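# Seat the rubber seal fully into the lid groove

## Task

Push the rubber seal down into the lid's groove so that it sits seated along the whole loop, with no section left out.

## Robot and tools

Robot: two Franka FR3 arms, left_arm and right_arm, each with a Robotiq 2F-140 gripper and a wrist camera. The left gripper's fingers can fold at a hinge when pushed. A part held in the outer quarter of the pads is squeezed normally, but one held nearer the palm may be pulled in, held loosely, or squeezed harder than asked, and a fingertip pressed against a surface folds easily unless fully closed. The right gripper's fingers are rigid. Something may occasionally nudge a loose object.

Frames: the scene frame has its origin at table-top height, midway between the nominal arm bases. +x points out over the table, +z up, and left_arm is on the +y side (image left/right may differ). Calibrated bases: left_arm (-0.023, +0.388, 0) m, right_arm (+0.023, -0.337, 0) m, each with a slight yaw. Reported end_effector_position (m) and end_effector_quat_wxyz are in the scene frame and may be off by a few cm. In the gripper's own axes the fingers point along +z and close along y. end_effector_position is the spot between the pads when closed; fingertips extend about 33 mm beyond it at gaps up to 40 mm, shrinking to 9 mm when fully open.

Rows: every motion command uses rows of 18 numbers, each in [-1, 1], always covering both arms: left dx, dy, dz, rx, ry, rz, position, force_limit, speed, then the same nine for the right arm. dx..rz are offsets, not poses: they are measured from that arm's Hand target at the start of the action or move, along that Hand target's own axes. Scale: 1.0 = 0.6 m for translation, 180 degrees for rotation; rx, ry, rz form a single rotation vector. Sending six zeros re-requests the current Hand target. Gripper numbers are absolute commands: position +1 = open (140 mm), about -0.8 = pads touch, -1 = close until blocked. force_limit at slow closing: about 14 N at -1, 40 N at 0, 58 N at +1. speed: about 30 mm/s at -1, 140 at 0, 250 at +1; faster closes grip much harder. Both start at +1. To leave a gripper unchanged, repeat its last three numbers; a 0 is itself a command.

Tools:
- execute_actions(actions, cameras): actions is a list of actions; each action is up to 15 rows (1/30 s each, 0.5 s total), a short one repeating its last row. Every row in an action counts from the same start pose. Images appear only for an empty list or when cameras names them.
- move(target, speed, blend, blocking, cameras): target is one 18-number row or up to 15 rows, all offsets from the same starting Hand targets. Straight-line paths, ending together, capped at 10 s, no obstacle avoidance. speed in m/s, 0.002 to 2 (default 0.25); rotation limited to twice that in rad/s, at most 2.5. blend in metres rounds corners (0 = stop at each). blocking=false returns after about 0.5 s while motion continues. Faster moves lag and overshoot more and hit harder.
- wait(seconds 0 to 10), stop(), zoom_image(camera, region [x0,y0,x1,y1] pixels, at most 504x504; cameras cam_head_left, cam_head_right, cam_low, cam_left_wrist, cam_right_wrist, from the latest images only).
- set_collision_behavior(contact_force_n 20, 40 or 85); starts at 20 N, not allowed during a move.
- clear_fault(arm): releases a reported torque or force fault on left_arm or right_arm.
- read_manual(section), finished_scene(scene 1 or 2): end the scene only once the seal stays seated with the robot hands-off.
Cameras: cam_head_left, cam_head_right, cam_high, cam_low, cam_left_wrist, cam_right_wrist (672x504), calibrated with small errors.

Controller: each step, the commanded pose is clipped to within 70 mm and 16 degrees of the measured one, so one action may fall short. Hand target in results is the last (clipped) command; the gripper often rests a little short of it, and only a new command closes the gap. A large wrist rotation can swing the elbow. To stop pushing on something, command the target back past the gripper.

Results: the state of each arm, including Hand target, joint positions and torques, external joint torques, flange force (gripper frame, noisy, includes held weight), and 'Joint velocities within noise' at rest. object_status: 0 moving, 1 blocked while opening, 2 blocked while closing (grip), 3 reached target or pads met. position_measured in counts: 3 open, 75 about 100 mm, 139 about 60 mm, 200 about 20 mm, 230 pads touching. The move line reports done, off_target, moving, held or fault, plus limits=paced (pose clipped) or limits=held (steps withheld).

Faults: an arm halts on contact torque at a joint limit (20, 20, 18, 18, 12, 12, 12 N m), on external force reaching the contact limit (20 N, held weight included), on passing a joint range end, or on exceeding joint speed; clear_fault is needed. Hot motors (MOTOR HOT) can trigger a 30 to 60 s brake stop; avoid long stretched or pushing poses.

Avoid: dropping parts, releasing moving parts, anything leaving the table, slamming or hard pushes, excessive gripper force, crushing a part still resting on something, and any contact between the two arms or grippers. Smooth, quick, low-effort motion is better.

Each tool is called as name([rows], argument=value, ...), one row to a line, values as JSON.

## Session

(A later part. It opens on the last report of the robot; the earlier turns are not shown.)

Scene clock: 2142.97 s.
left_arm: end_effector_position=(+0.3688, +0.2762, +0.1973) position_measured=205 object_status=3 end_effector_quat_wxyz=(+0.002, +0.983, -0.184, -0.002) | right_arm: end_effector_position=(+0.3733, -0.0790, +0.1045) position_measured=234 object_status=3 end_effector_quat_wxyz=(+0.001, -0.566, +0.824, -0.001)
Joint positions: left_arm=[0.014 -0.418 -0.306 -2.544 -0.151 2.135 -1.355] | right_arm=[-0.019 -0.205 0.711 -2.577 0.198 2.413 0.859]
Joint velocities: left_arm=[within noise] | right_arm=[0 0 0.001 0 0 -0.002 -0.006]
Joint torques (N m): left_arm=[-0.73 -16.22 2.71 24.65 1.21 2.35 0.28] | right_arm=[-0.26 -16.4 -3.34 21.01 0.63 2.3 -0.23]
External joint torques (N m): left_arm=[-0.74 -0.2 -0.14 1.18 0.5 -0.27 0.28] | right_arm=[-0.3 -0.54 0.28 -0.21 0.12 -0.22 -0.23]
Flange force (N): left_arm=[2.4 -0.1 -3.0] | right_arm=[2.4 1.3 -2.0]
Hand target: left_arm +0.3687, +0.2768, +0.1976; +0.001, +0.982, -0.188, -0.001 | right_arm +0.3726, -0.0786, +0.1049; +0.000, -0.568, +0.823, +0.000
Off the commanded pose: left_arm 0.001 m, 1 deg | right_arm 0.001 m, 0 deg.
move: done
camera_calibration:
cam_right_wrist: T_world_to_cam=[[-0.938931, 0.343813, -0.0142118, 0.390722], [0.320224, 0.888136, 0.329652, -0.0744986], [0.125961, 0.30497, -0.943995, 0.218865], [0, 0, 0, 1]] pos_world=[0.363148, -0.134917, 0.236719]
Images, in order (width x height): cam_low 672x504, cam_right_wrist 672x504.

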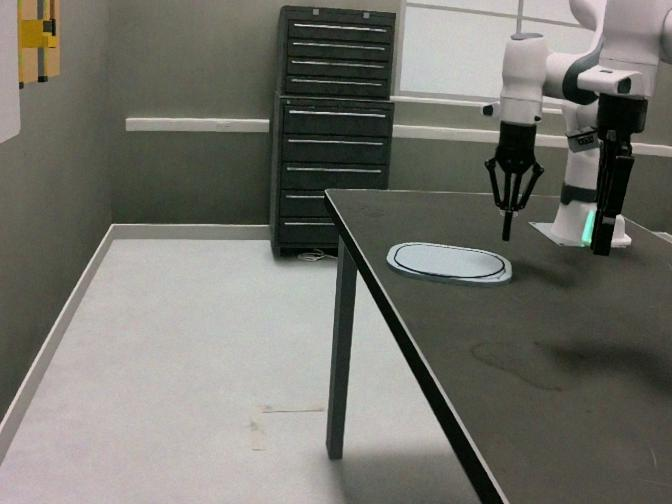

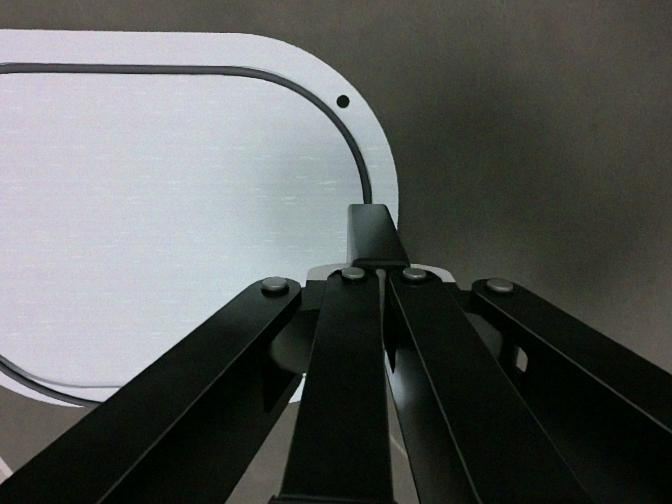

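move([
  [0, 0, 0, 0, 0, 0, -0.6, -0.8, -0.5, 0.0712, -0.0257, 0.0248, 0, 0, -0.25, -1, -0.8, 0.5],
], speed=0.2, cameras=["cam_right_wrist"])

zoom_image(camera="cam_right_wrist", region=[230, 0, 510, 260])

Scene clock: 2179.63 s.
left_arm: end_effector_position=(+0.3688, +0.2762, +0.1973) position_measured=205 object_status=3 end_effector_quat_wxyz=(+0.002, +0.983, -0.184, -0.002) | right_arm: end_effector_position=(+0.3721, -0.1243, +0.0901) position_measured=234 object_status=3 end_effector_quat_wxyz=(+0.001, +0.838, -0.545, +0.000)
Joint positions: left_arm=[0.014 -0.418 -0.306 -2.544 -0.151 2.135 -1.355] | right_arm=[0.215 -0.214 0.391 -2.67 0.128 2.467 0.038]
Joint velocities: left_arm=[within noise] | right_arm=[0.001 -0.001 0 -0.001 0 0.001 -0.007]
Joint torques (N m): left_arm=[-0.7 -16.23 2.75 24.63 1.2 2.36 0.29] | right_arm=[-0.24 -19.64 -1.88 19.97 0.34 2.83 -0.11]
External joint torques (N m): left_arm=[-0.71 -0.14 -0.1 1.14 0.49 -0.26 0.29] | right_arm=[-0.18 -0.51 0.35 -0.68 -0.13 0.24 -0.11]
Flange force (N): left_arm=[2.5 -0.2 -2.8] | right_arm=[0.4 3.3 0.3]
Hand target: left_arm +0.3687, +0.2768, +0.1976; +0.001, +0.982, -0.188, -0.001 | right_arm +0.3719, -0.1240, +0.0900; +0.000, +0.840, -0.543, +0.000
Off the commanded pose: left_arm 0.001 m, 1 deg | right_arm 0.000 m, 0 deg.
move: done
camera_calibration:
cam_right_wrist: T_world_to_cam=[[-0.9073, -0.420341, -0.0109261, 0.297858], [-0.400296, 0.855495, 0.328469, 0.234998], [-0.128722, 0.302394, -0.944452, 0.313788], [0, 0, 0, 1]] pos_world=[0.404707, -0.170725, 0.222422]
Images, in order (width x height): cam_right_wrist 672x504.

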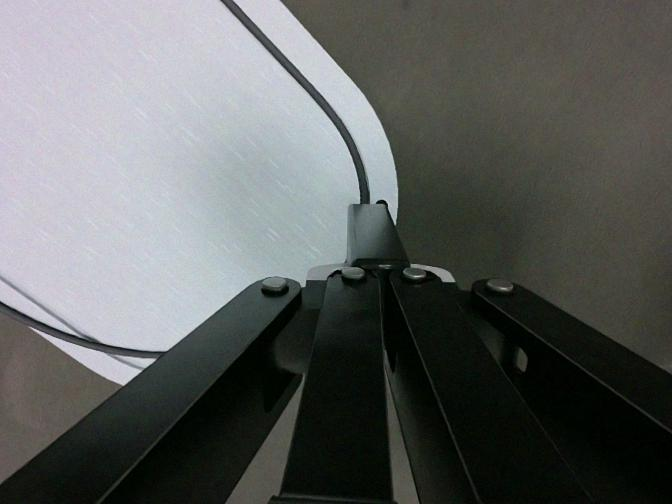

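Scaled by 1.800 from the camera's 672x504 image, which has a finer 960x720 frame.

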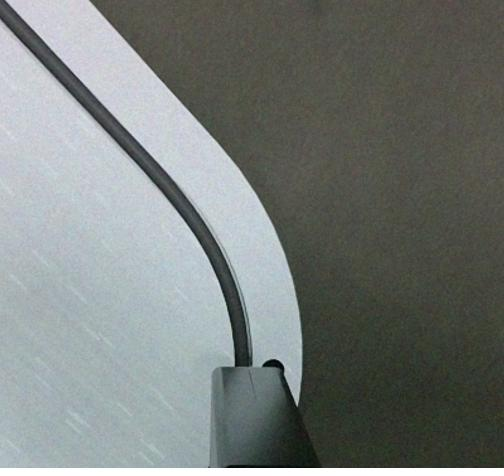

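move([
  [0, 0, 0, 0, 0, 0, -0.6, -0.8, -0.5, 0, 0.0025, 0.0592, 0, 0, 0, -1, -0.8, 0.5],
  [0, 0, 0, 0, 0, 0, -0.6, -0.8, -0.5, 0, 0.0025, 0.0637, 0, 0, 0, -1, -0.8, 0.5],
  [0, 0, 0, 0, 0, 0, -0.6, -0.8, -0.5, -0.001, 0.0046, 0.0682, 0, 0, 0, -1, -0.8, 0.5],
  [0, 0, 0, 0, 0, 0, -0.6, -0.8, -0.5, -0.0016, 0.0061, 0.0737, 0, 0, 0, -1, -0.8, 0.5],
], speed=[0.06, 0.02, 0.015, 0.015], blend=[0.0005, 0.0005, 0.0005, 0], cameras=["cam_right_wrist"])

zoom_image(camera="cam_right_wrist", region=[230, 0, 510, 260])

Scene clock: 2192.50 s.
left_arm: end_effector_position=(+0.3688, +0.2762, +0.1973) position_measured=205 object_status=3 end_effector_quat_wxyz=(+0.002, +0.983, -0.184, -0.002) | right_arm: end_effector_position=(+0.3682, -0.1245, +0.0497) position_measured=234 object_status=3 end_effector_quat_wxyz=(+0.001, +0.841, -0.541, +0.000)
Joint positions: left_arm=[0.014 -0.418 -0.306 -2.544 -0.151 2.135 -1.355] | right_arm=[0.2 -0.109 0.409 -2.703 0.083 2.599 0.067]
Joint velocities: left_arm=[within noise] | right_arm=[0 0.001 0 -0.001 0.001 -0.001 0.005]
Joint torques (N m): left_arm=[-0.72 -16.25 2.75 24.64 1.19 2.34 0.27] | right_arm=[-1.27 -15.01 -0.16 16.42 -0.06 4.8 0.22]
External joint torques (N m): left_arm=[-0.7 -0.15 -0.06 1.09 0.48 -0.29 0.27] | right_arm=[-1.41 5.74 0.86 -2.47 -0.44 2.21 0.22]
Flange force (N): left_arm=[2.2 -0.2 -2.8] | right_arm=[-0.9 -10.3 27.9]
Hand target: left_arm +0.3687, +0.2768, +0.1976; +0.001, +0.982, -0.188, -0.001 | right_arm +0.3682, -0.1247, +0.0458; +0.000, +0.840, -0.543, +0.000
Off the commanded pose: left_arm 0.001 m, 1 deg | right_arm 0.004 m, 0 deg.
move: off_target (right_arm)
camera_calibration:
cam_right_wrist: T_world_to_cam=[[-0.903251, -0.428995, -0.0101005, 0.291195], [-0.408196, 0.851724, 0.328545, 0.24928], [-0.132341, 0.300882, -0.944434, 0.276229], [0, 0, 0, 1]] pos_world=[0.401334, -0.170509, 0.181921]
Images, in order (width x height): cam_right_wrist 672x504.

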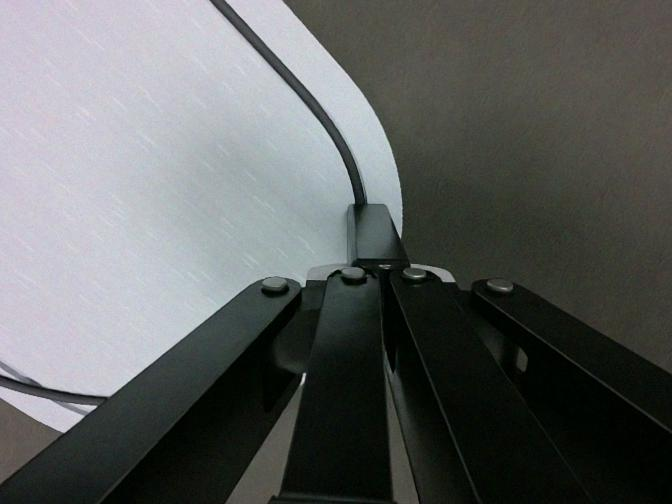

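Scaled by 1.800 from the camera's 672x504 image, which has a finer 960x720 frame.

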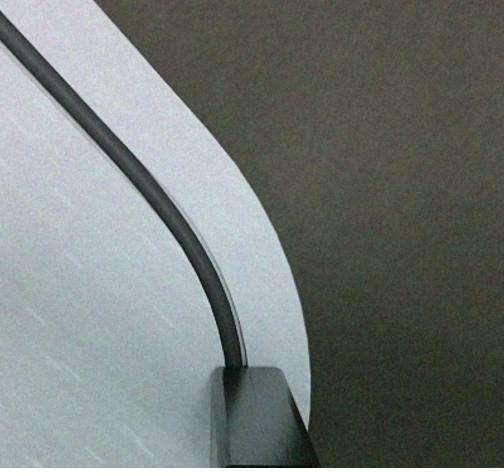

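move([
  [0, 0, 0, 0, 0, 0, -0.6, -0.8, -0.5, 0, 0, -0.010, 0, 0, 0, -1, -0.8, 0.5],
  [0, 0, 0, 0, 0, 0, -0.6, -0.8, -0.5, 0, 0, -0.026, 0, 0, 0, -1, -0.8, 0.5],
  [0, 0, 0, 0, 0, 0, -0.6, -0.8, -0.5, 0.030, -0.0055, -0.026, 0, 0, 0, -1, -0.8, 0.5],
  [0, 0, 0, 0, 0, 0, -0.6, -0.8, -0.5, 0.030, -0.0055, -0.0145, 0, 0, 0, -1, -0.8, 0.5],
  [0, 0, 0, 0, 0, 0, -0.6, -0.8, -0.5, 0.030, -0.0055, -0.0100, 0, 0, 0, -1, -0.8, 0.5],
  [0, 0, 0, 0, 0, 0, -0.6, -0.8, -0.5, 0.030, -0.0055, -0.0055, 0, 0, 0, -1, -0.8, 0.5],
  [0, 0, 0, 0, 0, 0, -0.6, -0.8, -0.5, 0.030, -0.0055, -0.0018, 0, 0, 0, -1, -0.8, 0.5],
], speed=[0.03, 0.05, 0.06, 0.05, 0.02, 0.015, 0.015], blend=[0.0005, 0.001, 0, 0.0005, 0.0005, 0.0005, 0], cameras=["cam_right_wrist"])

zoom_image(camera="cam_right_wrist", region=[230, 0, 510, 260])

Scene clock: 2212.93 s.
left_arm: end_effector_position=(+0.3688, +0.2762, +0.1973) position_measured=205 object_status=3 end_effector_quat_wxyz=(+0.002, +0.983, -0.184, -0.002) | right_arm: end_effector_position=(+0.3779, -0.1392, +0.0498) position_measured=234 object_status=3 end_effector_quat_wxyz=(+0.001, +0.840, -0.542, -0.001)
Joint positions: left_arm=[0.014 -0.418 -0.306 -2.544 -0.151 2.135 -1.355] | right_arm=[0.19 -0.106 0.375 -2.7 0.075 2.599 0.03]
Joint velocities: left_arm=[within noise] | right_arm=[-0.001 0 0.001 -0.001 -0.004 0 0.004]
Joint torques (N m): left_arm=[-0.68 -16.24 2.72 24.64 1.2 2.36 0.3] | right_arm=[-1.41 -17.12 -0.41 17.52 -0.22 4.32 0.22]
External joint torques (N m): left_arm=[-0.65 -0.14 -0.08 1.13 0.48 -0.27 0.3] | right_arm=[-1.39 3.98 0.64 -1.28 -0.6 1.75 0.21]
Flange force (N): left_arm=[2.4 -0.3 -2.8] | right_arm=[-0.1 -9.0 20.3]
Hand target: left_arm +0.3687, +0.2768, +0.1976; +0.001, +0.982, -0.188, -0.001 | right_arm +0.3785, -0.1397, +0.0469; +0.000, +0.840, -0.543, +0.000
Off the commanded pose: left_arm 0.001 m, 1 deg | right_arm 0.003 m, 0 deg.
move: done
camera_calibration:
cam_right_wrist: T_world_to_cam=[[-0.903819, -0.427797, -0.0100357, 0.294004], [-0.406898, 0.851933, 0.329611, 0.265241], [-0.132457, 0.301992, -0.944063, 0.282177], [0, 0, 0, 1]] pos_world=[0.411029, -0.185409, 0.181917]
Images, in order (width x height): cam_right_wrist 672x504.

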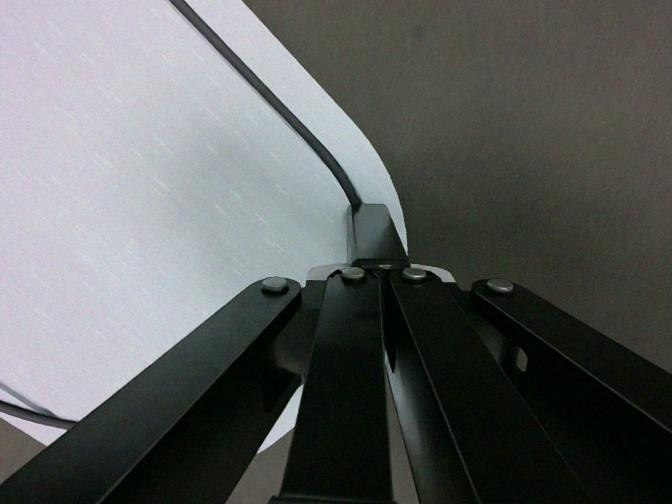

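Scaled by 1.800 from the camera's 672x504 image, which has a finer 960x720 frame.

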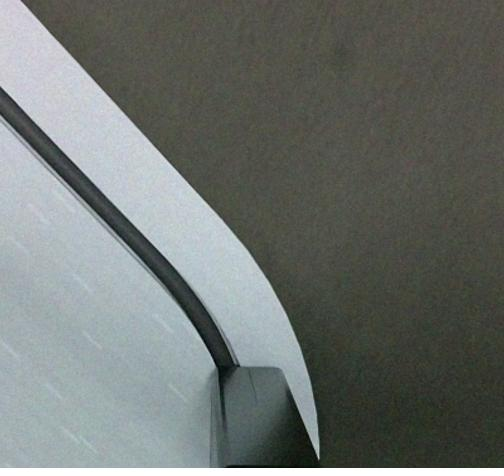

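move([
  [0, 0, 0, 0, 0, 0, -0.6, -0.8, -0.5, 0, 0, -0.010, 0, 0, 0, -1, -0.8, 0.5],
  [0, 0, 0, 0, 0, 0, -0.6, -0.8, -0.5, 0, 0, -0.024, 0, 0, 0, -1, -0.8, 0.5],
  [0, 0, 0, 0, 0, 0, -0.6, -0.8, -0.5, 0.0300, -0.0150, -0.024, 0, 0, 0, -1, -0.8, 0.5],
  [0, 0, 0, 0, 0, 0, -0.6, -0.8, -0.5, 0.0300, -0.0150, -0.0127, 0, 0, 0, -1, -0.8, 0.5],
  [0, 0, 0, 0, 0, 0, -0.6, -0.8, -0.5, 0.0300, -0.0150, -0.0082, 0, 0, 0, -1, -0.8, 0.5],
  [0, 0, 0, 0, 0, 0, -0.6, -0.8, -0.5, 0.0300, -0.0150, -0.0037, 0, 0, 0, -1, -0.8, 0.5],
  [0, 0, 0, 0, 0, 0, -0.6, -0.8, -0.5, 0.0300, -0.0150, -0.0005, 0, 0, 0, -1, -0.8, 0.5],
], speed=[0.03, 0.05, 0.06, 0.05, 0.02, 0.015, 0.015], blend=[0.0005, 0.001, 0, 0.0005, 0.0005, 0.0005, 0])

move([
  [0, 0, 0, 0, 0, 0, -0.6, -0.8, -0.5, 0, 0, -0.010, 0, 0, 0, -1, -0.8, 0.5],
  [0, 0, 0, 0, 0, 0, -0.6, -0.8, -0.5, 0, 0, -0.024, 0, 0, 0, -1, -0.8, 0.5],
  [0, 0, 0, 0, 0, 0, -0.6, -0.8, -0.5, 0.0260, -0.0200, -0.024, 0, 0, 0, -1, -0.8, 0.5],
  [0, 0, 0, 0, 0, 0, -0.6, -0.8, -0.5, 0.0260, -0.0200, -0.0127, 0, 0, 0, -1, -0.8, 0.5],
  [0, 0, 0, 0, 0, 0, -0.6, -0.8, -0.5, 0.0260, -0.0200, -0.0082, 0, 0, 0, -1, -0.8, 0.5],
  [0, 0, 0, 0, 0, 0, -0.6, -0.8, -0.5, 0.0260, -0.0200, -0.0037, 0, 0, 0, -1, -0.8, 0.5],
  [0, 0, 0, 0, 0, 0, -0.6, -0.8, -0.5, 0.0260, -0.0200, -0.0005, 0, 0, 0, -1, -0.8, 0.5],
], speed=[0.03, 0.05, 0.06, 0.05, 0.02, 0.015, 0.015], blend=[0.0005, 0.001, 0, 0.0005, 0.0005, 0.0005, 0], cameras=["cam_right_wrist"])

zoom_image(camera="cam_right_wrist", region=[230, 0, 510, 260])

Scene clock: 2234.80 s.
left_arm: end_effector_position=(+0.3688, +0.2762, +0.1973) position_measured=205 object_status=3 end_effector_quat_wxyz=(+0.002, +0.983, -0.184, -0.002) | right_arm: end_effector_position=(+0.3933, -0.1517, +0.0498) position_measured=234 object_status=3 end_effector_quat_wxyz=(+0.001, +0.840, -0.542, -0.001)
Joint positions: left_arm=[0.014 -0.418 -0.306 -2.544 -0.151 2.135 -1.355] | right_arm=[0.172 -0.083 0.344 -2.676 0.055 2.595 0]
Joint torques (N m): left_arm=[-0.66 -16.27 2.75 24.63 1.2 2.37 0.3] | right_arm=[-1.58 -18.81 -0.73 17.69 -0.33 4.2 0.19]
External joint torques (N m): left_arm=[-0.67 -0.2 -0.09 1.14 0.49 -0.25 0.3] | right_arm=[-1.52 3.39 0.11 -1.19 -0.72 1.62 0.19]
Flange force (N): left_arm=[2.3 -0.3 -2.9] | right_arm=[1.2 -7.1 17.4]
Hand target: left_arm +0.3687, +0.2768, +0.1976; +0.001, +0.982, -0.188, -0.001 | right_arm +0.3941, -0.1525, +0.0472; +0.000, +0.840, -0.543, +0.000
Off the commanded pose: left_arm 0.001 m, 1 deg | right_arm 0.003 m, 0 deg.
move: done

Scene clock: 2236.63 s.
left_arm: end_effector_position=(+0.3688, +0.2762, +0.1973) position_measured=205 object_status=3 end_effector_quat_wxyz=(+0.002, +0.983, -0.184, -0.002) | right_arm: end_effector_position=(+0.4109, -0.1601, +0.0499) position_measured=234 object_status=3 end_effector_quat_wxyz=(+0.000, +0.841, -0.542, -0.001)
Joint positions: left_arm=[0.014 -0.418 -0.306 -2.544 -0.151 2.135 -1.355] | right_arm=[0.154 -0.05 0.321 -2.639 0.033 2.59 -0.022]
Joint velocities: left_arm=[within noise] | right_arm=[0.001 -0.001 0.002 0 -0.003 0.002 0.005]
Joint torques (N m): left_arm=[-0.69 -16.2 2.76 24.62 1.21 2.37 0.29] | right_arm=[-2.23 -21.04 -0.55 17.91 -0.31 3.67 0.15]
External joint torques (N m): left_arm=[-0.66 -0.15 -0.04 1.12 0.49 -0.25 0.29] | right_arm=[-2.25 2.56 -0.11 -1.06 -0.7 1.09 0.15]
Flange force (N): left_arm=[2.4 -0.3 -2.8] | right_arm=[2.4 -4.8 12.7]
Hand target: left_arm +0.3687, +0.2768, +0.1976; +0.001, +0.982, -0.188, -0.001 | right_arm +0.4115, -0.1618, +0.0475; +0.000, +0.840, -0.543, +0.000
Off the commanded pose: left_arm 0.001 m, 1 deg | right_arm 0.003 m, 0 deg.
move: done
camera_calibration:
cam_right_wrist: T_world_to_cam=[[-0.903443, -0.428555, -0.0114603, 0.314613], [-0.407897, 0.851052, 0.33065, 0.296727], [-0.131948, 0.303398, -0.943684, 0.293023], [0, 0, 0, 1]] pos_world=[0.443933, -0.206604, 0.182014]
Images, in order (width x height): cam_right_wrist 672x504.

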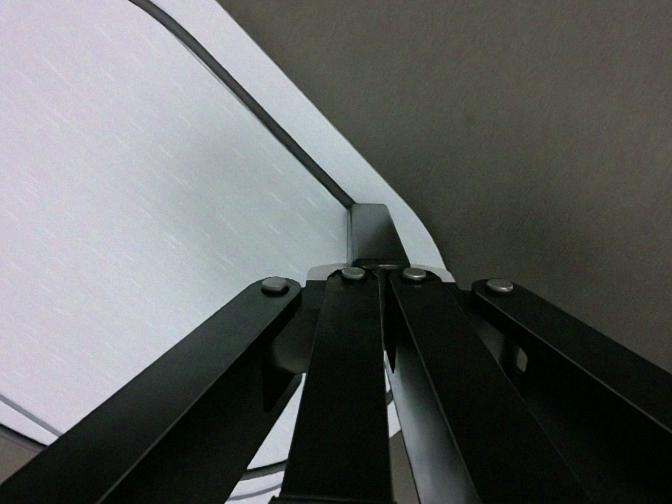

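Scaled by 1.800 from the camera's 672x504 image, which has a finer 960x720 frame.

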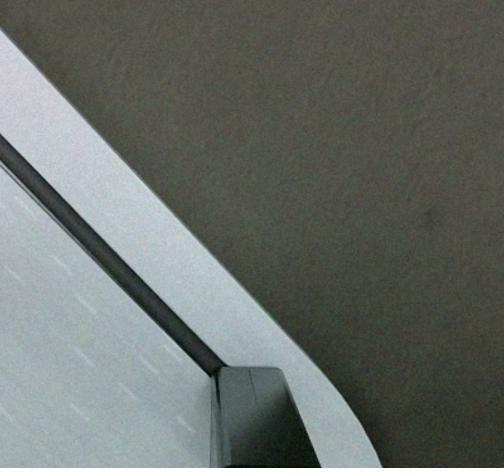

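move([
  [0, 0, 0, 0, 0, 0, -0.6, -0.8, -0.5, 0, 0, -0.010, 0, 0, 0, -1, -0.8, 0.5],
  [0, 0, 0, 0, 0, 0, -0.6, -0.8, -0.5, 0, 0, -0.0408, 0, 0, 0, -1, -0.8, 0.5],
  [0, 0, 0, 0, 0, 0, -0.6, -0.8, -0.5, -0.121, 0.030, -0.0408, 0, 0, 0, -1, -0.8, 0.5],
], speed=[0.03, 0.05, 0.08], blend=[0.0005, 0.001, 0], cameras=["cam_right_wrist"])

zoom_image(camera="cam_right_wrist", region=[290, 80, 450, 280])

Scene clock: 2262.67 s.
left_arm: end_effector_position=(+0.3688, +0.2762, +0.1973) position_measured=205 object_status=3 end_effector_quat_wxyz=(+0.002, +0.983, -0.184, -0.002) | right_arm: end_effector_position=(+0.3664, -0.1021, +0.0723) position_measured=234 object_status=3 end_effector_quat_wxyz=(-0.001, +0.842, -0.540, +0.001)
Joint positions: left_arm=[0.014 -0.418 -0.306 -2.544 -0.151 2.135 -1.355] | right_arm=[0.231 -0.149 0.427 -2.664 0.105 2.529 0.094]
Joint velocities: left_arm=[within noise] | right_arm=[-0.001 -0.001 -0.002 0 -0.001 0 0.005]
Joint torques (N m): left_arm=[-0.7 -16.21 2.72 24.65 1.2 2.36 0.23] | right_arm=[-0.9 -20.99 -0.59 19.28 0.55 2.41 0.4]
External joint torques (N m): left_arm=[-0.61 -0.07 -0.04 1.1 0.49 -0.27 0.23] | right_arm=[-0.89 -0.7 1.07 -0.69 0.11 -0.19 0.4]
Flange force (N): left_arm=[2.6 -0.3 -2.7] | right_arm=[-1.0 3.0 -1.1]
Hand target: left_arm +0.3687, +0.2768, +0.1976; +0.001, +0.982, -0.188, -0.001 | right_arm +0.3653, -0.1029, +0.0720; +0.000, +0.840, -0.543, +0.000
Off the commanded pose: left_arm 0.001 m, 1 deg | right_arm 0.001 m, 1 deg.
move: done
camera_calibration:
cam_right_wrist: T_world_to_cam=[[-0.901301, -0.432916, -0.0155021, 0.298691], [-0.413448, 0.848987, 0.329062, 0.223683], [-0.129295, 0.302993, -0.944181, 0.289771], [0, 0, 0, 1]] pos_world=[0.399158, -0.148394, 0.204621]
Images, in order (width x height): cam_right_wrist 672x504.

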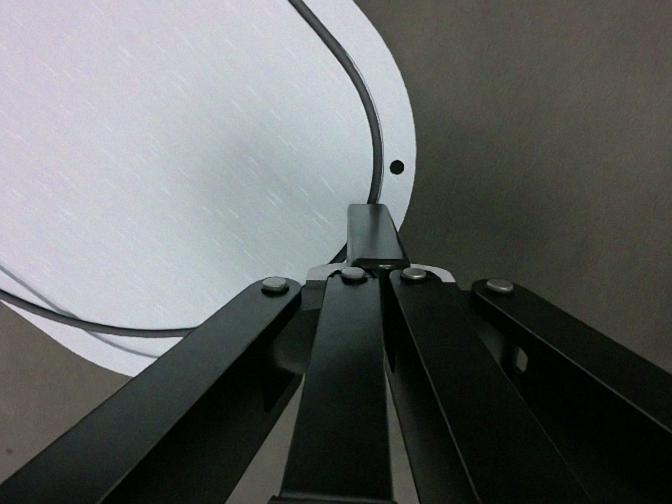

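Scaled by 2.520 from the camera's 672x504 image, which has a finer 960x720 frame.

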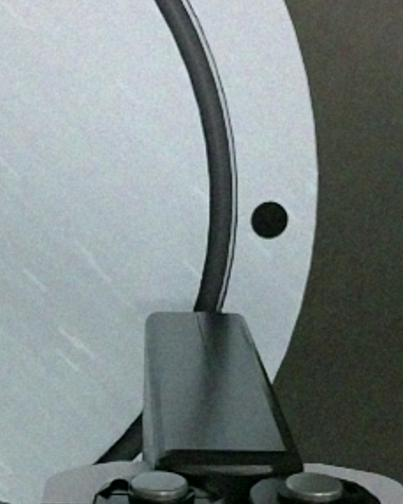

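move([
  [0, 0, 0, 0, 0, 0, -0.6, -0.8, -0.5, 0, 0.0017, 0.0292, 0, 0, 0, -1, -0.8, 0.5],
  [0, 0, 0, 0, 0, 0, -0.6, -0.8, -0.5, 0, 0.0017, 0.0337, 0, 0, 0, -1, -0.8, 0.5],
  [0, 0, 0, 0, 0, 0, -0.6, -0.8, -0.5, 0, 0.0017, 0.0382, 0, 0, 0, -1, -0.8, 0.5],
  [0, 0, 0, 0, 0, 0, -0.6, -0.8, -0.5, 0, 0.0017, 0.0425, 0, 0, 0, -1, -0.8, 0.5],
], speed=[0.05, 0.02, 0.015, 0.015], blend=[0.0005, 0.0005, 0.0005, 0], cameras=["cam_right_wrist"])

zoom_image(camera="cam_right_wrist", region=[290, 80, 450, 280])

Scene clock: 2275.17 s.
left_arm: end_effector_position=(+0.3688, +0.2762, +0.1973) position_measured=205 object_status=3 end_effector_quat_wxyz=(+0.002, +0.983, -0.184, -0.002) | right_arm: end_effector_position=(+0.3633, -0.1032, +0.0497) position_measured=234 object_status=3 end_effector_quat_wxyz=(+0.002, +0.841, -0.541, +0.000)
Joint positions: left_arm=[0.014 -0.418 -0.306 -2.544 -0.151 2.135 -1.355] | right_arm=[0.221 -0.088 0.436 -2.678 0.07 2.593 0.126]
Joint velocities: left_arm=[within noise] | right_arm=[0.001 -0.001 0 0 0 -0.001 0.006]
Joint torques (N m): left_arm=[-0.68 -16.22 2.71 24.66 1.19 2.36 0.29] | right_arm=[-1.66 -16.26 -0.6 17.49 -0.21 4.73 0.37]
External joint torques (N m): left_arm=[-0.7 0 -0.17 1.07 0.48 -0.28 0.29] | right_arm=[-1.71 4.96 0.35 -1.4 -0.59 2.16 0.37]
Flange force (N): left_arm=[2.7 -0.2 -2.6] | right_arm=[-1.0 -11.9 25.1]
Hand target: left_arm +0.3687, +0.2768, +0.1976; +0.001, +0.982, -0.188, -0.001 | right_arm +0.3644, -0.1033, +0.0465; +0.000, +0.840, -0.543, +0.000
Off the commanded pose: left_arm 0.001 m, 1 deg | right_arm 0.003 m, 0 deg.
move: done
camera_calibration:
cam_right_wrist: T_world_to_cam=[[-0.902865, -0.429839, -0.00858574, 0.295576], [-0.408597, 0.851691, 0.328133, 0.229364], [-0.133732, 0.299768, -0.944592, 0.269583], [0, 0, 0, 1]] pos_world=[0.396634, -0.149109, 0.181922]
Images, in order (width x height): cam_right_wrist 672x504.

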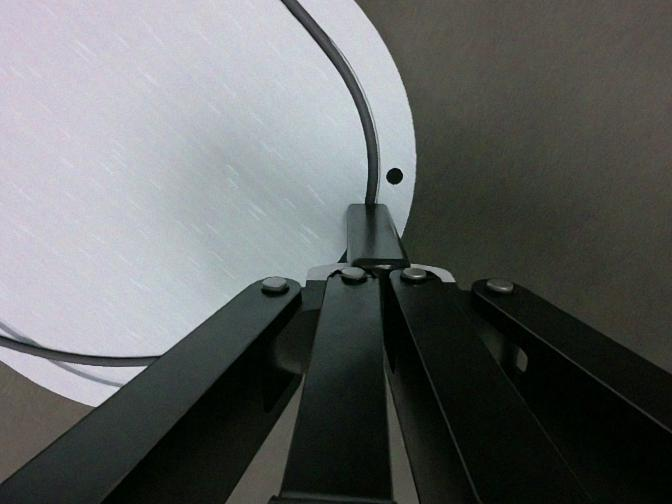

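Scaled by 2.520 from the camera's 672x504 image, which has a finer 960x720 frame.

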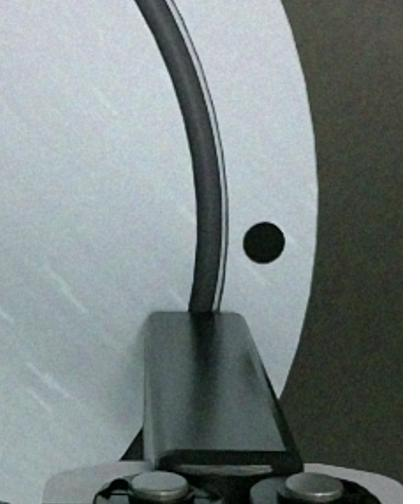

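move([
  [0, 0, 0, 0, 0, 0, -0.6, -0.8, -0.5, 0, 0, -0.010, 0, 0, 0, -1, -0.8, 0.5],
  [0, 0, 0, 0, 0, 0, -0.6, -0.8, -0.5, 0, 0, -0.026, 0, 0, 0, -1, -0.8, 0.5],
  [0, 0, 0, 0, 0, 0, -0.6, -0.8, -0.5, -0.0195, -0.0193, -0.026, 0, 0, 0, -1, -0.8, 0.5],
  [0, 0, 0, 0, 0, 0, -0.6, -0.8, -0.5, -0.0195, -0.0193, -0.0133, 0, 0, 0, -1, -0.8, 0.5],
  [0, 0, 0, 0, 0, 0, -0.6, -0.8, -0.5, -0.0195, -0.0193, -0.0108, 0, 0, 0, -1, -0.8, 0.5],
  [0, 0, 0, 0, 0, 0, -0.6, -0.8, -0.5, -0.0277, -0.0110, -0.0108, 0, 0, 0, -1, -0.8, 0.5],
  [0, 0, 0, 0, 0, 0, -0.6, -0.8, -0.5, -0.0253, -0.0133, -0.0030, 0, 0, 0, -1, -0.8, 0.5],
  [0, 0, 0, 0, 0, 0, -0.6, -0.8, -0.5, -0.0253, -0.0133, 0.0000, 0, 0, 0, -1, -0.8, 0.5],
], speed=[0.03, 0.05, 0.06, 0.05, 0.02, 0.02, 0.015, 0.015], blend=[0.0005, 0.001, 0, 0.0005, 0, 0, 0.0005, 0], cameras=["cam_right_wrist"])

zoom_image(camera="cam_right_wrist", region=[290, 80, 450, 280])

Scene clock: 2301.33 s.
left_arm: end_effector_position=(+0.3688, +0.2762, +0.1973) position_measured=205 object_status=3 end_effector_quat_wxyz=(+0.002, +0.983, -0.184, -0.002) | right_arm: end_effector_position=(+0.3646, -0.0856, +0.0497) position_measured=234 object_status=3 end_effector_quat_wxyz=(+0.001, +0.841, -0.541, +0.000)
Joint positions: left_arm=[0.014 -0.418 -0.306 -2.544 -0.151 2.135 -1.355] | right_arm=[0.226 -0.058 0.46 -2.645 0.047 2.591 0.175]
Joint velocities: left_arm=[within noise] | right_arm=[0 0.002 0.001 0.001 -0.001 0 0.005]
Joint torques (N m): left_arm=[-0.7 -16.24 2.75 24.65 1.2 2.37 0.28] | right_arm=[-2.02 -16.93 -0.86 17.46 -0.38 4.15 0.2]
External joint torques (N m): left_arm=[-0.66 -0.09 -0.06 1.04 0.49 -0.28 0.28] | right_arm=[-2.02 5.12 -0.15 -1.62 -0.77 1.56 0.2]
Flange force (N): left_arm=[2.4 -0.3 -2.7] | right_arm=[-0.2 -12.0 23.6]
Hand target: left_arm +0.3687, +0.2768, +0.1976; +0.001, +0.982, -0.188, -0.001 | right_arm +0.3654, -0.0862, +0.0465; +0.000, +0.840, -0.543, +0.000
Off the commanded pose: left_arm 0.001 m, 1 deg | right_arm 0.003 m, 0 deg.
move: done
camera_calibration:
cam_right_wrist: T_world_to_cam=[[-0.903114, -0.429249, -0.0114437, 0.30457], [-0.408887, 0.851525, 0.328202, 0.21496], [-0.131136, 0.301083, -0.944538, 0.263714], [0, 0, 0, 1]] pos_world=[0.397538, -0.131708, 0.182023]
Images, in order (width x height): cam_right_wrist 672x504.

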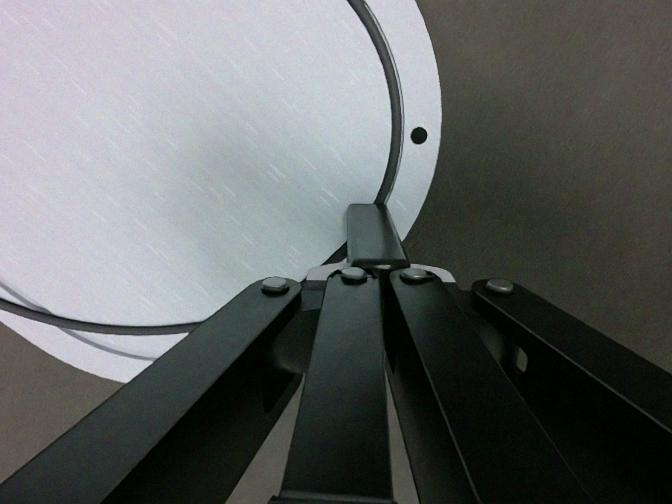

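Scaled by 2.520 from the camera's 672x504 image, which has a finer 960x720 frame.

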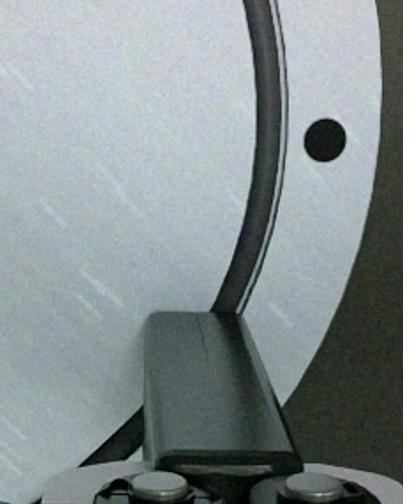

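move([
  [0, 0, 0, 0, 0, 0, -0.6, -0.8, -0.5, 0, 0, -0.010, 0, 0, 0, -1, -0.8, 0.5],
  [0, 0, 0, 0, 0, 0, -0.6, -0.8, -0.5, 0, 0, -0.05, 0, 0, 0, -1, -0.8, 0.5],
  [0, 0, 0, 0, 0, 0, -0.6, -0.8, -0.5, -0.1023, -0.0213, -0.0808, 0, 0, 0, -1, -0.8, 0.5],
], speed=[0.03, 0.05, 0.1], blend=[0.0005, 0.003, 0], cameras=["cam_right_wrist"])

zoom_image(camera="cam_right_wrist", region=[200, 0, 450, 250])

Scene clock: 2325.23 s.
left_arm: end_effector_position=(+0.3688, +0.2762, +0.1973) position_measured=205 object_status=3 end_effector_quat_wxyz=(+0.002, +0.983, -0.184, -0.002) | right_arm: end_effector_position=(+0.3520, -0.0244, +0.0954) position_measured=234 object_status=3 end_effector_quat_wxyz=(-0.002, +0.841, -0.542, +0.000)
Joint positions: left_arm=[0.014 -0.418 -0.306 -2.544 -0.151 2.135 -1.355] | right_arm=[0.27 -0.1 0.538 -2.53 0.081 2.446 0.274]
Joint velocities: left_arm=[within noise] | right_arm=[0.002 0 0.001 0 0.001 0 0.007]
Joint torques (N m): left_arm=[-0.66 -16.21 2.75 24.66 1.2 2.36 0.26] | right_arm=[-0.96 -21.17 -0.41 21.31 0.09 2.39 0.22]
External joint torques (N m): left_arm=[-0.67 -0.12 -0.11 1.16 0.49 -0.27 0.26] | right_arm=[-0.97 0.19 1.06 0.28 -0.39 -0.18 0.22]
Flange force (N): left_arm=[2.6 -0.2 -2.8] | right_arm=[-1.9 -3.4 1.3]
Hand target: left_arm +0.3687, +0.2768, +0.1976; +0.001, +0.982, -0.188, -0.001 | right_arm +0.3519, -0.0250, +0.0950; +0.000, +0.840, -0.543, +0.000
Off the commanded pose: left_arm 0.001 m, 1 deg | right_arm 0.001 m, 0 deg.
move: done
camera_calibration:
cam_right_wrist: T_world_to_cam=[[-0.903423, -0.428492, -0.0148486, 0.320496], [-0.408747, 0.850303, 0.331527, 0.14229], [-0.129431, 0.305579, -0.943329, 0.286142], [0, 0, 0, 1]] pos_world=[0.384739, -0.0710984, 0.227512]
Images, in order (width x height): cam_right_wrist 672x504.

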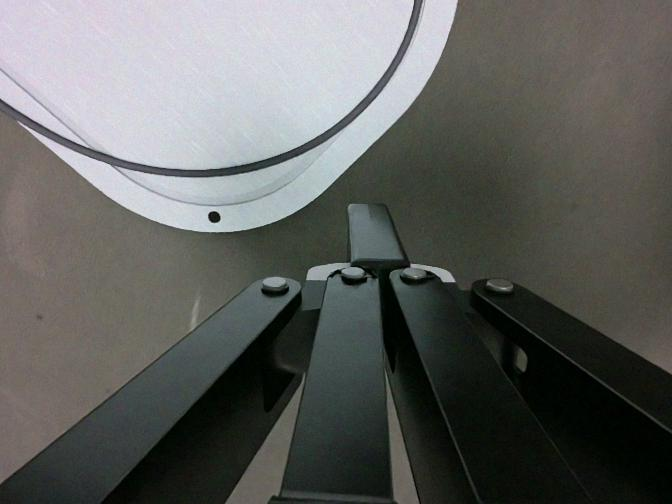

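Scaled by 2.016 from the camera's 672x504 image, which has a finer 960x720 frame.

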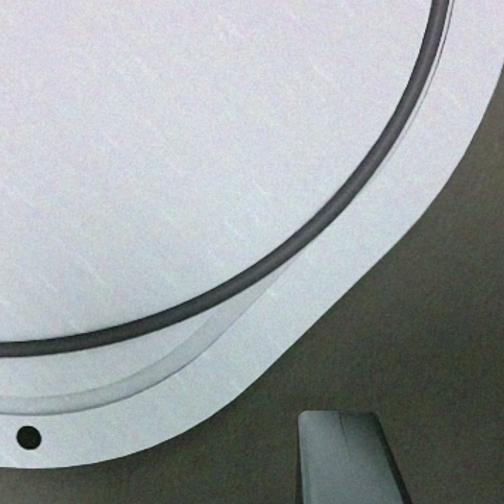

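move([
  [0, 0, 0, 0, 0, 0, -0.6, -0.8, -0.5, 0.2481, -0.3346, -0.0083, 0, 0, 0, -1, -0.8, 0.5],
], speed=0.12, cameras=["cam_right_wrist"])

zoom_image(camera="cam_right_wrist", region=[230, 0, 510, 260])

Scene clock: 2360.50 s.
left_arm: end_effector_position=(+0.3688, +0.2762, +0.1973) position_measured=205 object_status=3 end_effector_quat_wxyz=(+0.002, +0.983, -0.184, -0.002) | right_arm: end_effector_position=(+0.5965, -0.0781, +0.1008) position_measured=234 object_status=3 end_effector_quat_wxyz=(-0.002, +0.837, -0.547, +0.000)
Joint positions: left_arm=[0.014 -0.418 -0.306 -2.544 -0.151 2.135 -1.355] | right_arm=[0.13 0.392 0.366 -1.885 -0.174 2.25 0.123]
Joint velocities: left_arm=[within noise] | right_arm=[0 -0.001 0 0 -0.001 -0.002 -0.004]
Joint torques (N m): left_arm=[-0.68 -16.27 2.74 24.64 1.2 2.37 0.3] | right_arm=[-0.56 -41.37 5.95 23.13 0.18 2.41 -0.14]
External joint torques (N m): left_arm=[-0.64 -0.03 -0.07 0.99 0.48 -0.28 0.3] | right_arm=[-0.57 -0.21 1.08 0.27 -0.4 -0.19 -0.14]
Flange force (N): left_arm=[2.4 -0.4 -2.5] | right_arm=[0.4 -0.3 -1.2]
Hand target: left_arm +0.3687, +0.2768, +0.1976; +0.001, +0.982, -0.188, -0.001 | right_arm +0.5960, -0.0785, +0.1000; +0.000, +0.840, -0.543, +0.000
Off the commanded pose: left_arm 0.001 m, 1 deg | right_arm 0.001 m, 1 deg.
move: done
camera_calibration:
cam_right_wrist: T_world_to_cam=[[-0.908675, -0.417217, -0.015475, 0.522556], [-0.398369, 0.85534, 0.331204, 0.280381], [-0.124948, 0.307122, -0.943432, 0.336739], [0, 0, 0, 1]] pos_world=[0.628603, -0.125221, 0.232913]
Images, in order (width x height): cam_right_wrist 672x504.

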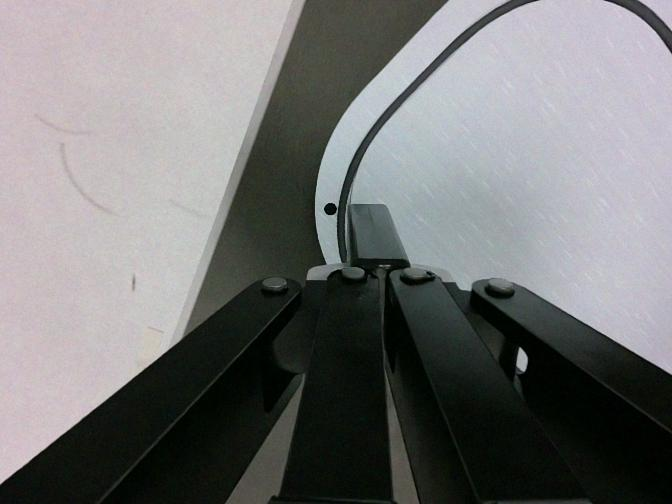

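Scaled by 1.800 from the camera's 672x504 image, which has a finer 960x720 frame.

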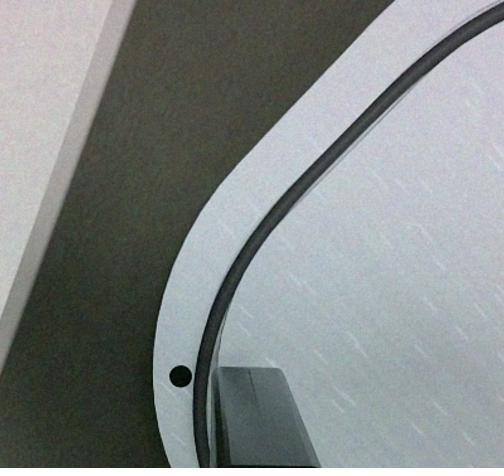

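move([
  [0, 0, 0, 0, 0, 0, -0.6, -0.8, -0.5, 0.03, -0.005, 0.06, 0, 0, 0, -1, -0.8, 0.5],
  [0, 0, 0, 0, 0, 0, -0.6, -0.8, -0.5, 0.03, -0.005, 0.0758, 0, 0, 0, -1, -0.8, 0.5],
  [0, 0, 0, 0, 0, 0, -0.6, -0.8, -0.5, 0.03, -0.005, 0.0803, 0, 0, 0, -1, -0.8, 0.5],
  [0, 0, 0, 0, 0, 0, -0.6, -0.8, -0.5, 0.0294, -0.0035, 0.0848, 0, 0, 0, -1, -0.8, 0.5],
  [0, 0, 0, 0, 0, 0, -0.6, -0.8, -0.5, 0.0288, -0.0020, 0.0930, 0, 0, 0, -1, -0.8, 0.5],
], speed=[0.08, 0.05, 0.02, 0.015, 0.015], blend=[0.003, 0.0005, 0.0005, 0.0005, 0], cameras=["cam_right_wrist"])

zoom_image(camera="cam_right_wrist", region=[290, 80, 450, 280])

Scene clock: 2381.40 s.
left_arm: end_effector_position=(+0.3688, +0.2762, +0.1973) position_measured=205 object_status=3 end_effector_quat_wxyz=(+0.002, +0.983, -0.184, -0.002) | right_arm: end_effector_position=(+0.6043, -0.0943, +0.0508) position_measured=234 object_status=3 end_effector_quat_wxyz=(+0.001, +0.840, -0.543, +0.000)
Joint positions: left_arm=[0.014 -0.418 -0.306 -2.544 -0.151 2.135 -1.355] | right_arm=[0.124 0.476 0.338 -1.898 -0.214 2.338 0.113]
Joint torques (N m): left_arm=[-0.66 -16.22 2.65 24.65 1.2 2.36 0.28] | right_arm=[-0.4 -37.59 4.85 19.72 -0.02 4.68 0.19]
External joint torques (N m): left_arm=[-0.65 -0.03 -0.2 1.05 0.49 -0.28 0.28] | right_arm=[-0.43 5.29 -0.65 -2.14 -0.56 2.09 0.19]
Flange force (N): left_arm=[2.7 -0.2 -2.5] | right_arm=[0.2 -1.5 14.1]
Hand target: left_arm +0.3687, +0.2768, +0.1976; +0.001, +0.982, -0.188, -0.001 | right_arm +0.6042, -0.0938, +0.0442; +0.000, +0.840, -0.543, +0.000
Off the commanded pose: left_arm 0.001 m, 1 deg | right_arm 0.007 m, 0 deg.
move: off_target (right_arm)
camera_calibration:
cam_right_wrist: T_world_to_cam=[[-0.905134, -0.424996, -0.0105232, 0.518978], [-0.404578, 0.853518, 0.328364, 0.317642], [-0.130572, 0.301471, -0.944493, 0.298428], [0, 0, 0, 1]] pos_world=[0.637222, -0.140517, 0.183022]
Images, in order (width x height): cam_right_wrist 672x504.

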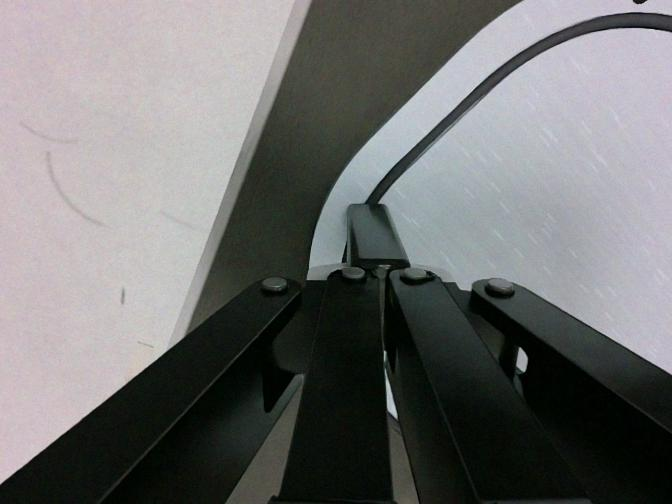

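Scaled by 2.520 from the camera's 672x504 image, which has a finer 960x720 frame.

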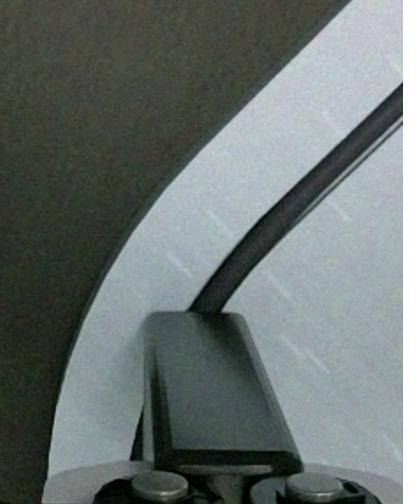

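move([
  [0, 0, 0, 0, 0, 0, -0.6, -0.8, -0.5, 0, 0, -0.010, 0, 0, 0, -1, -0.8, 0.5],
  [0, 0, 0, 0, 0, 0, -0.6, -0.8, -0.5, 0, 0, -0.0285, 0, 0, 0, -1, -0.8, 0.5],
  [0, 0, 0, 0, 0, 0, -0.6, -0.8, -0.5, -0.0267, -0.0132, -0.0285, 0, 0, 0, -1, -0.8, 0.5],
  [0, 0, 0, 0, 0, 0, -0.6, -0.8, -0.5, -0.0267, -0.0132, -0.0172, 0, 0, 0, -1, -0.8, 0.5],
  [0, 0, 0, 0, 0, 0, -0.6, -0.8, -0.5, -0.0267, -0.0132, -0.0142, 0, 0, 0, -1, -0.8, 0.5],
  [0, 0, 0, 0, 0, 0, -0.6, -0.8, -0.5, -0.0267, -0.0090, -0.0142, 0, 0, 0, -1, -0.8, 0.5],
  [0, 0, 0, 0, 0, 0, -0.6, -0.8, -0.5, -0.0267, -0.0105, -0.0070, 0, 0, 0, -1, -0.8, 0.5],
  [0, 0, 0, 0, 0, 0, -0.6, -0.8, -0.5, -0.0267, -0.0105, 0.0003, 0, 0, 0, -1, -0.8, 0.5],
], speed=[0.03, 0.05, 0.06, 0.05, 0.02, 0.02, 0.015, 0.015], blend=[0.0005, 0.001, 0, 0.0005, 0, 0, 0.0005, 0], cameras=["cam_right_wrist"])

zoom_image(camera="cam_right_wrist", region=[290, 80, 450, 280])

Scene clock: 2413.60 s.
left_arm: end_effector_position=(+0.3688, +0.2762, +0.1973) position_measured=205 object_status=3 end_effector_quat_wxyz=(+0.002, +0.983, -0.184, -0.002) | right_arm: end_effector_position=(+0.6091, -0.0750, +0.0539) position_measured=234 object_status=3 end_effector_quat_wxyz=(-0.007, +0.840, -0.543, +0.005)
Joint positions: left_arm=[0.014 -0.418 -0.306 -2.544 -0.151 2.135 -1.355] | right_arm=[0.161 0.488 0.328 -1.871 -0.214 2.343 0.134]
Joint velocities: left_arm=[within noise] | right_arm=[0.002 -0.001 -0.002 -0.001 0 0.003 0.001]
Joint torques (N m): left_arm=[-0.74 -16.22 2.69 24.61 1.21 2.37 0.27] | right_arm=[-0.44 -37.65 5.81 18.47 0.27 2.37 0.25]
External joint torques (N m): left_arm=[-0.68 -0.07 -0.09 1.07 0.5 -0.26 0.27] | right_arm=[-0.31 5.65 0.48 -3.42 -0.27 -0.24 0.25]
Flange force (N): left_arm=[2.5 -0.2 -2.6] | right_arm=[-0.5 -0.2 9.8]
Hand target: left_arm +0.3687, +0.2768, +0.1976; +0.001, +0.982, -0.188, -0.001 | right_arm +0.6034, -0.0766, +0.0440; +0.000, +0.840, -0.543, +0.000
Off the commanded pose: left_arm 0.001 m, 1 deg | right_arm 0.011 m, 1 deg.
move: off_target (right_arm)
camera_calibration:
cam_right_wrist: T_world_to_cam=[[-0.904218, -0.426081, -0.0290597, 0.531926], [-0.411263, 0.850391, 0.328173, 0.305919], [-0.115116, 0.308691, -0.944171, 0.287307], [0, 0, 0, 1]] pos_world=[0.639864, -0.122196, 0.18633]
Images, in order (width x height): cam_right_wrist 672x504.

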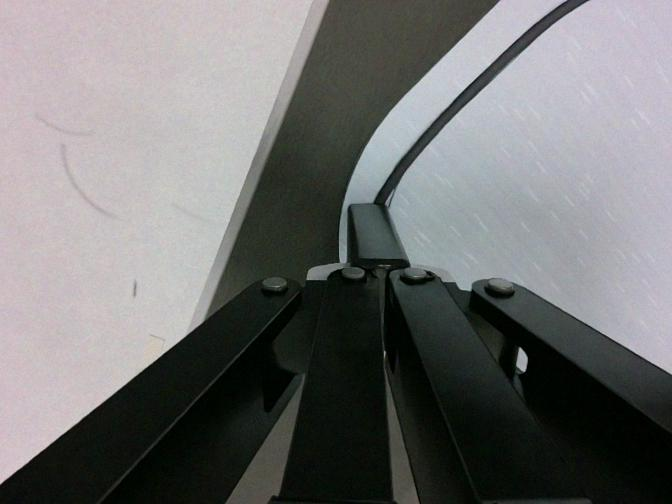

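Scaled by 2.520 from the camera's 672x504 image, which has a finer 960x720 frame.

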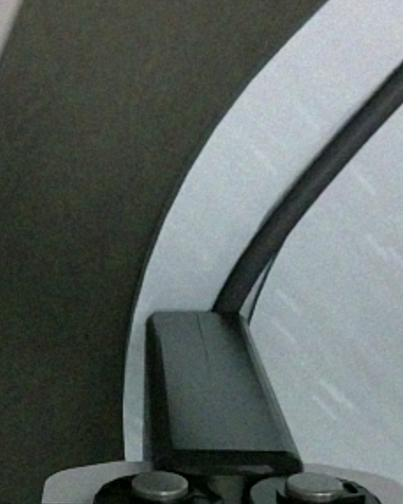

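move([
  [0, 0, 0, 0, 0, 0, -0.6, -0.8, -0.5, 0, 0, -0.0125, 0, 0, 0, -1, -0.8, 0.5],
  [0, 0, 0, 0, 0, 0, -0.6, -0.8, -0.5, 0, 0.0100, -0.0115, 0, 0, 0, -1, -0.8, 0.5],
  [0, 0, 0, 0, 0, 0, -0.6, -0.8, -0.5, 0, 0.0100, -0.0085, 0, 0, 0, -1, -0.8, 0.5],
  [0, 0, 0, 0, 0, 0, -0.6, -0.8, -0.5, 0, 0.0085, -0.0040, 0, 0, 0, -1, -0.8, 0.5],
  [0, 0, 0, 0, 0, 0, -0.6, -0.8, -0.5, 0, 0.0070, 0.0003, 0, 0, 0, -1, -0.8, 0.5],
], speed=[0.02, 0.02, 0.015, 0.015, 0.015], blend=[0, 0, 0, 0.0005, 0], cameras=["cam_right_wrist"])

zoom_image(camera="cam_right_wrist", region=[290, 80, 450, 280])

Scene clock: 2431.20 s.
left_arm: end_effector_position=(+0.3688, +0.2762, +0.1973) position_measured=205 object_status=3 end_effector_quat_wxyz=(+0.002, +0.983, -0.184, -0.002) | right_arm: end_effector_position=(+0.6003, -0.0784, +0.0509) position_measured=234 object_status=3 end_effector_quat_wxyz=(-0.001, +0.840, -0.542, +0.002)
Joint positions: left_arm=[0.014 -0.418 -0.306 -2.544 -0.151 2.135 -1.355] | right_arm=[0.158 0.478 0.33 -1.894 -0.211 2.342 0.134]
Joint velocities: left_arm=[within noise] | right_arm=[0.003 0.001 -0.003 0.004 0 -0.002 0]
Joint torques (N m): left_arm=[-0.7 -16.28 2.73 24.64 1.2 2.37 0.28] | right_arm=[-0.06 -37.19 5.19 21.41 0.19 4.1 0.25]
External joint torques (N m): left_arm=[-0.73 -0.25 -0.14 1.2 0.49 -0.25 0.28] | right_arm=[-0.06 5.96 -0.2 -0.48 -0.35 1.49 0.25]
Flange force (N): left_arm=[2.3 -0.1 -3.0] | right_arm=[-0.6 -11.3 13.5]
Hand target: left_arm +0.3687, +0.2768, +0.1976; +0.001, +0.982, -0.188, -0.001 | right_arm +0.5996, -0.0783, +0.0438; +0.000, +0.840, -0.543, +0.000
Off the commanded pose: left_arm 0.001 m, 1 deg | right_arm 0.007 m, 0 deg.
move: off_target (right_arm)
camera_calibration:
cam_right_wrist: T_world_to_cam=[[-0.904169, -0.426893, -0.0155215, 0.521619], [-0.407969, 0.852173, 0.327661, 0.304335], [-0.126649, 0.302593, -0.944668, 0.290948], [0, 0, 0, 1]] pos_world=[0.632639, -0.12471, 0.183227]
Images, in order (width x height): cam_right_wrist 672x504.

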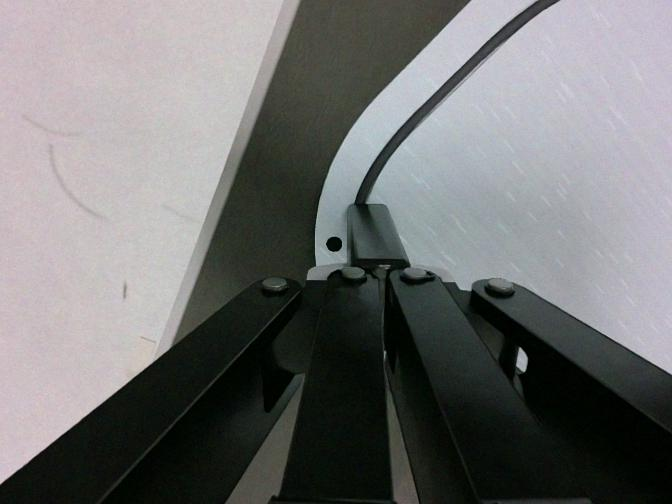

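Scaled by 2.520 from the camera's 672x504 image, which has a finer 960x720 frame.

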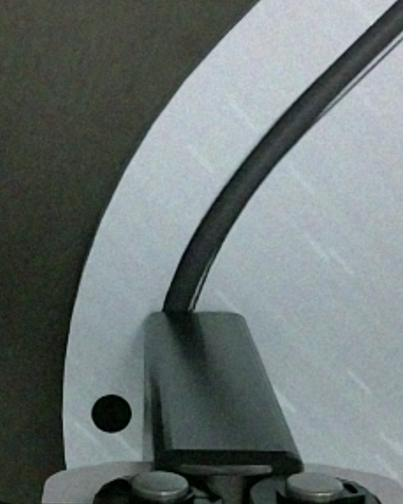

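move([
  [0, 0, 0, 0, 0, 0, -0.6, -0.8, -0.5, 0, 0, -0.015, 0, 0, 0, -1, -0.8, 0.5],
  [0, 0, 0, 0, 0, 0, -0.6, -0.8, -0.5, 0, 0, -0.06, 0, 0, 0, -1, -0.8, 0.5],
  [0, 0, 0, 0, 0, 0, -0.6, -0.8, -0.5, -0.14, 0.0873, -0.10, 0, 0, -0.252, -0.5, -0.8, 0.5],
], speed=[0.03, 0.06, 0.2], blend=[0.0005, 0.003, 0], cameras=["cam_right_wrist"])

Scene clock: 2469.37 s.
left_arm: end_effector_position=(+0.3688, +0.2762, +0.1973) position_measured=205 object_status=3 end_effector_quat_wxyz=(+0.002, +0.983, -0.184, -0.002) | right_arm: end_effector_position=(+0.5182, -0.0219, +0.1052) position_measured=192 object_status=3 end_effector_quat_wxyz=(-0.002, +0.984, -0.180, +0.001)
Joint positions: left_arm=[0.014 -0.418 -0.306 -2.544 -0.151 2.135 -1.355] | right_arm=[-0.023 0.31 0.66 -2.051 -0.249 2.288 -0.472]
Joint torques (N m): left_arm=[-0.69 -16.21 2.74 24.64 1.2 2.37 0.31] | right_arm=[-0.58 -33.37 6.94 21.55 0.33 2.66 -0.16]
External joint torques (N m): left_arm=[-0.74 -0.24 -0.15 1.23 0.49 -0.24 0.31] | right_arm=[-0.64 -0.41 0.54 -0.68 -0.26 0 -0.16]
Flange force (N): left_arm=[2.4 -0.1 -3.0] | right_arm=[-2.3 4.5 -0.9]
Hand target: left_arm +0.3687, +0.2768, +0.1976; +0.001, +0.982, -0.188, -0.001 | right_arm +0.5174, -0.0232, +0.1038; +0.000, +0.984, -0.178, +0.000
Off the commanded pose: left_arm 0.001 m, 1 deg | right_arm 0.002 m, 0 deg.
move: done
camera_calibration:
cam_right_wrist: T_world_to_cam=[[-0.339105, -0.940612, -0.0160247, 0.168358], [-0.890372, 0.315401, 0.328267, 0.443019], [-0.303718, 0.125585, -0.944449, 0.402621], [0, 0, 0, 1]] pos_world=[0.573826, -0.0319318, 0.237524]
Images, in order (width x height): cam_right_wrist 672x504.

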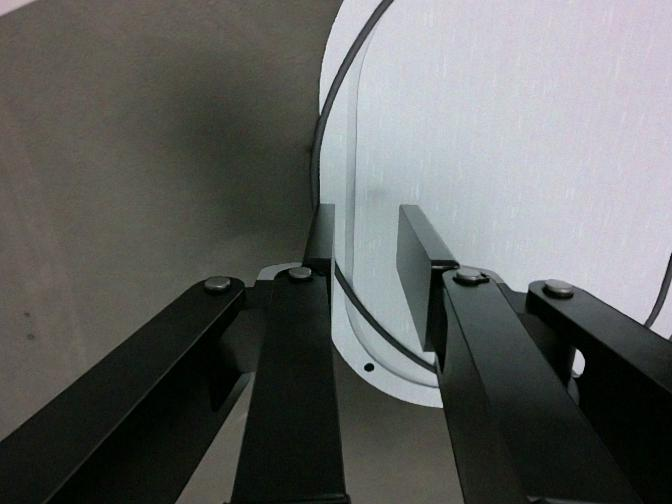

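move([
  [0, 0, 0, 0, 0, 0, -0.6, -0.8, -0.5, 0, -0.0393, 0, 0, 0, 0, -0.5, -0.8, 0.5],
  [0, 0, 0, 0, 0, 0, -0.6, -0.8, -0.5, 0, -0.0393, 0.0763, 0, 0, 0, -0.5, -0.8, 0.5],
  [0, 0, 0, 0, 0, 0, -0.6, -0.8, -0.5, 0, -0.0393, 0.0897, 0, 0, 0, -0.5, -0.8, 0.5],
  [0, 0, 0, 0, 0, 0, -0.6, -0.8, -0.5, 0, -0.0393, 0.0897, 0, 0, 0, -1, -1, -1],
], speed=[0.06, 0.06, 0.015, 0.015], blend=[0.002, 0.0005, 0, 0], cameras=["cam_right_wrist"])

Scene clock: 2498.80 s.
left_arm: end_effector_position=(+0.3688, +0.2762, +0.1973) position_measured=205 object_status=3 end_effector_quat_wxyz=(+0.002, +0.983, -0.184, -0.002) | right_arm: end_effector_position=(+0.5262, -0.0013, +0.0510) position_measured=225 object_status=2 end_effector_quat_wxyz=(+0.000, +0.984, -0.177, +0.000)
Joint positions: left_arm=[0.014 -0.418 -0.306 -2.544 -0.151 2.135 -1.355] | right_arm=[0.086 0.455 0.572 -1.998 -0.343 2.358 -0.4]
Joint torques (N m): left_arm=[-0.66 -16.2 2.72 24.64 1.21 2.37 0.28] | right_arm=[-0.17 -38.56 8.4 20.3 0.41 2.85 0.24]
External joint torques (N m): left_arm=[-0.72 -0.07 -0.19 1.06 0.5 -0.27 0.28] | right_arm=[-0.28 -0.71 0.08 -0.62 -0.14 0.21 0.24]
Flange force (N): left_arm=[2.5 -0.1 -2.6] | right_arm=[-2.9 4.0 -0.7]
Hand target: left_arm +0.3687, +0.2768, +0.1976; +0.001, +0.982, -0.188, -0.001 | right_arm +0.5256, -0.0011, +0.0500; +0.000, +0.984, -0.178, +0.000
Off the commanded pose: left_arm 0.001 m, 1 deg | right_arm 0.001 m, 0 deg.
move: done
camera_calibration:
cam_right_wrist: T_world_to_cam=[[-0.331841, -0.943253, -0.0124496, 0.185573], [-0.892019, 0.309469, 0.329439, 0.462252], [-0.306892, 0.120427, -0.944095, 0.352923], [0, 0, 0, 1]] pos_world=[0.582227, -0.010512, 0.183219]
Images, in order (width x height): cam_right_wrist 672x504.

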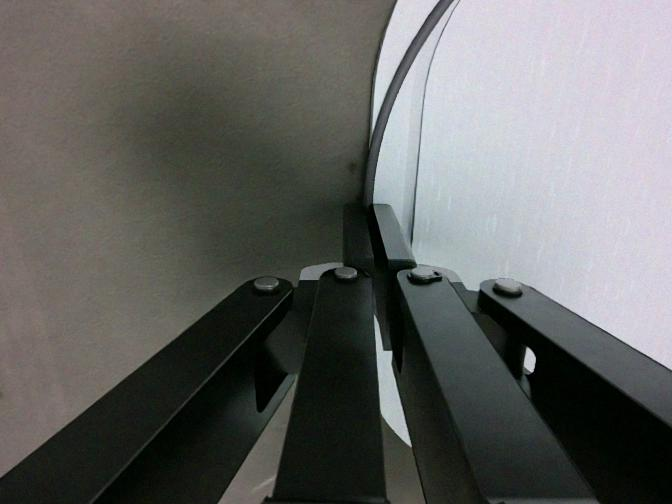

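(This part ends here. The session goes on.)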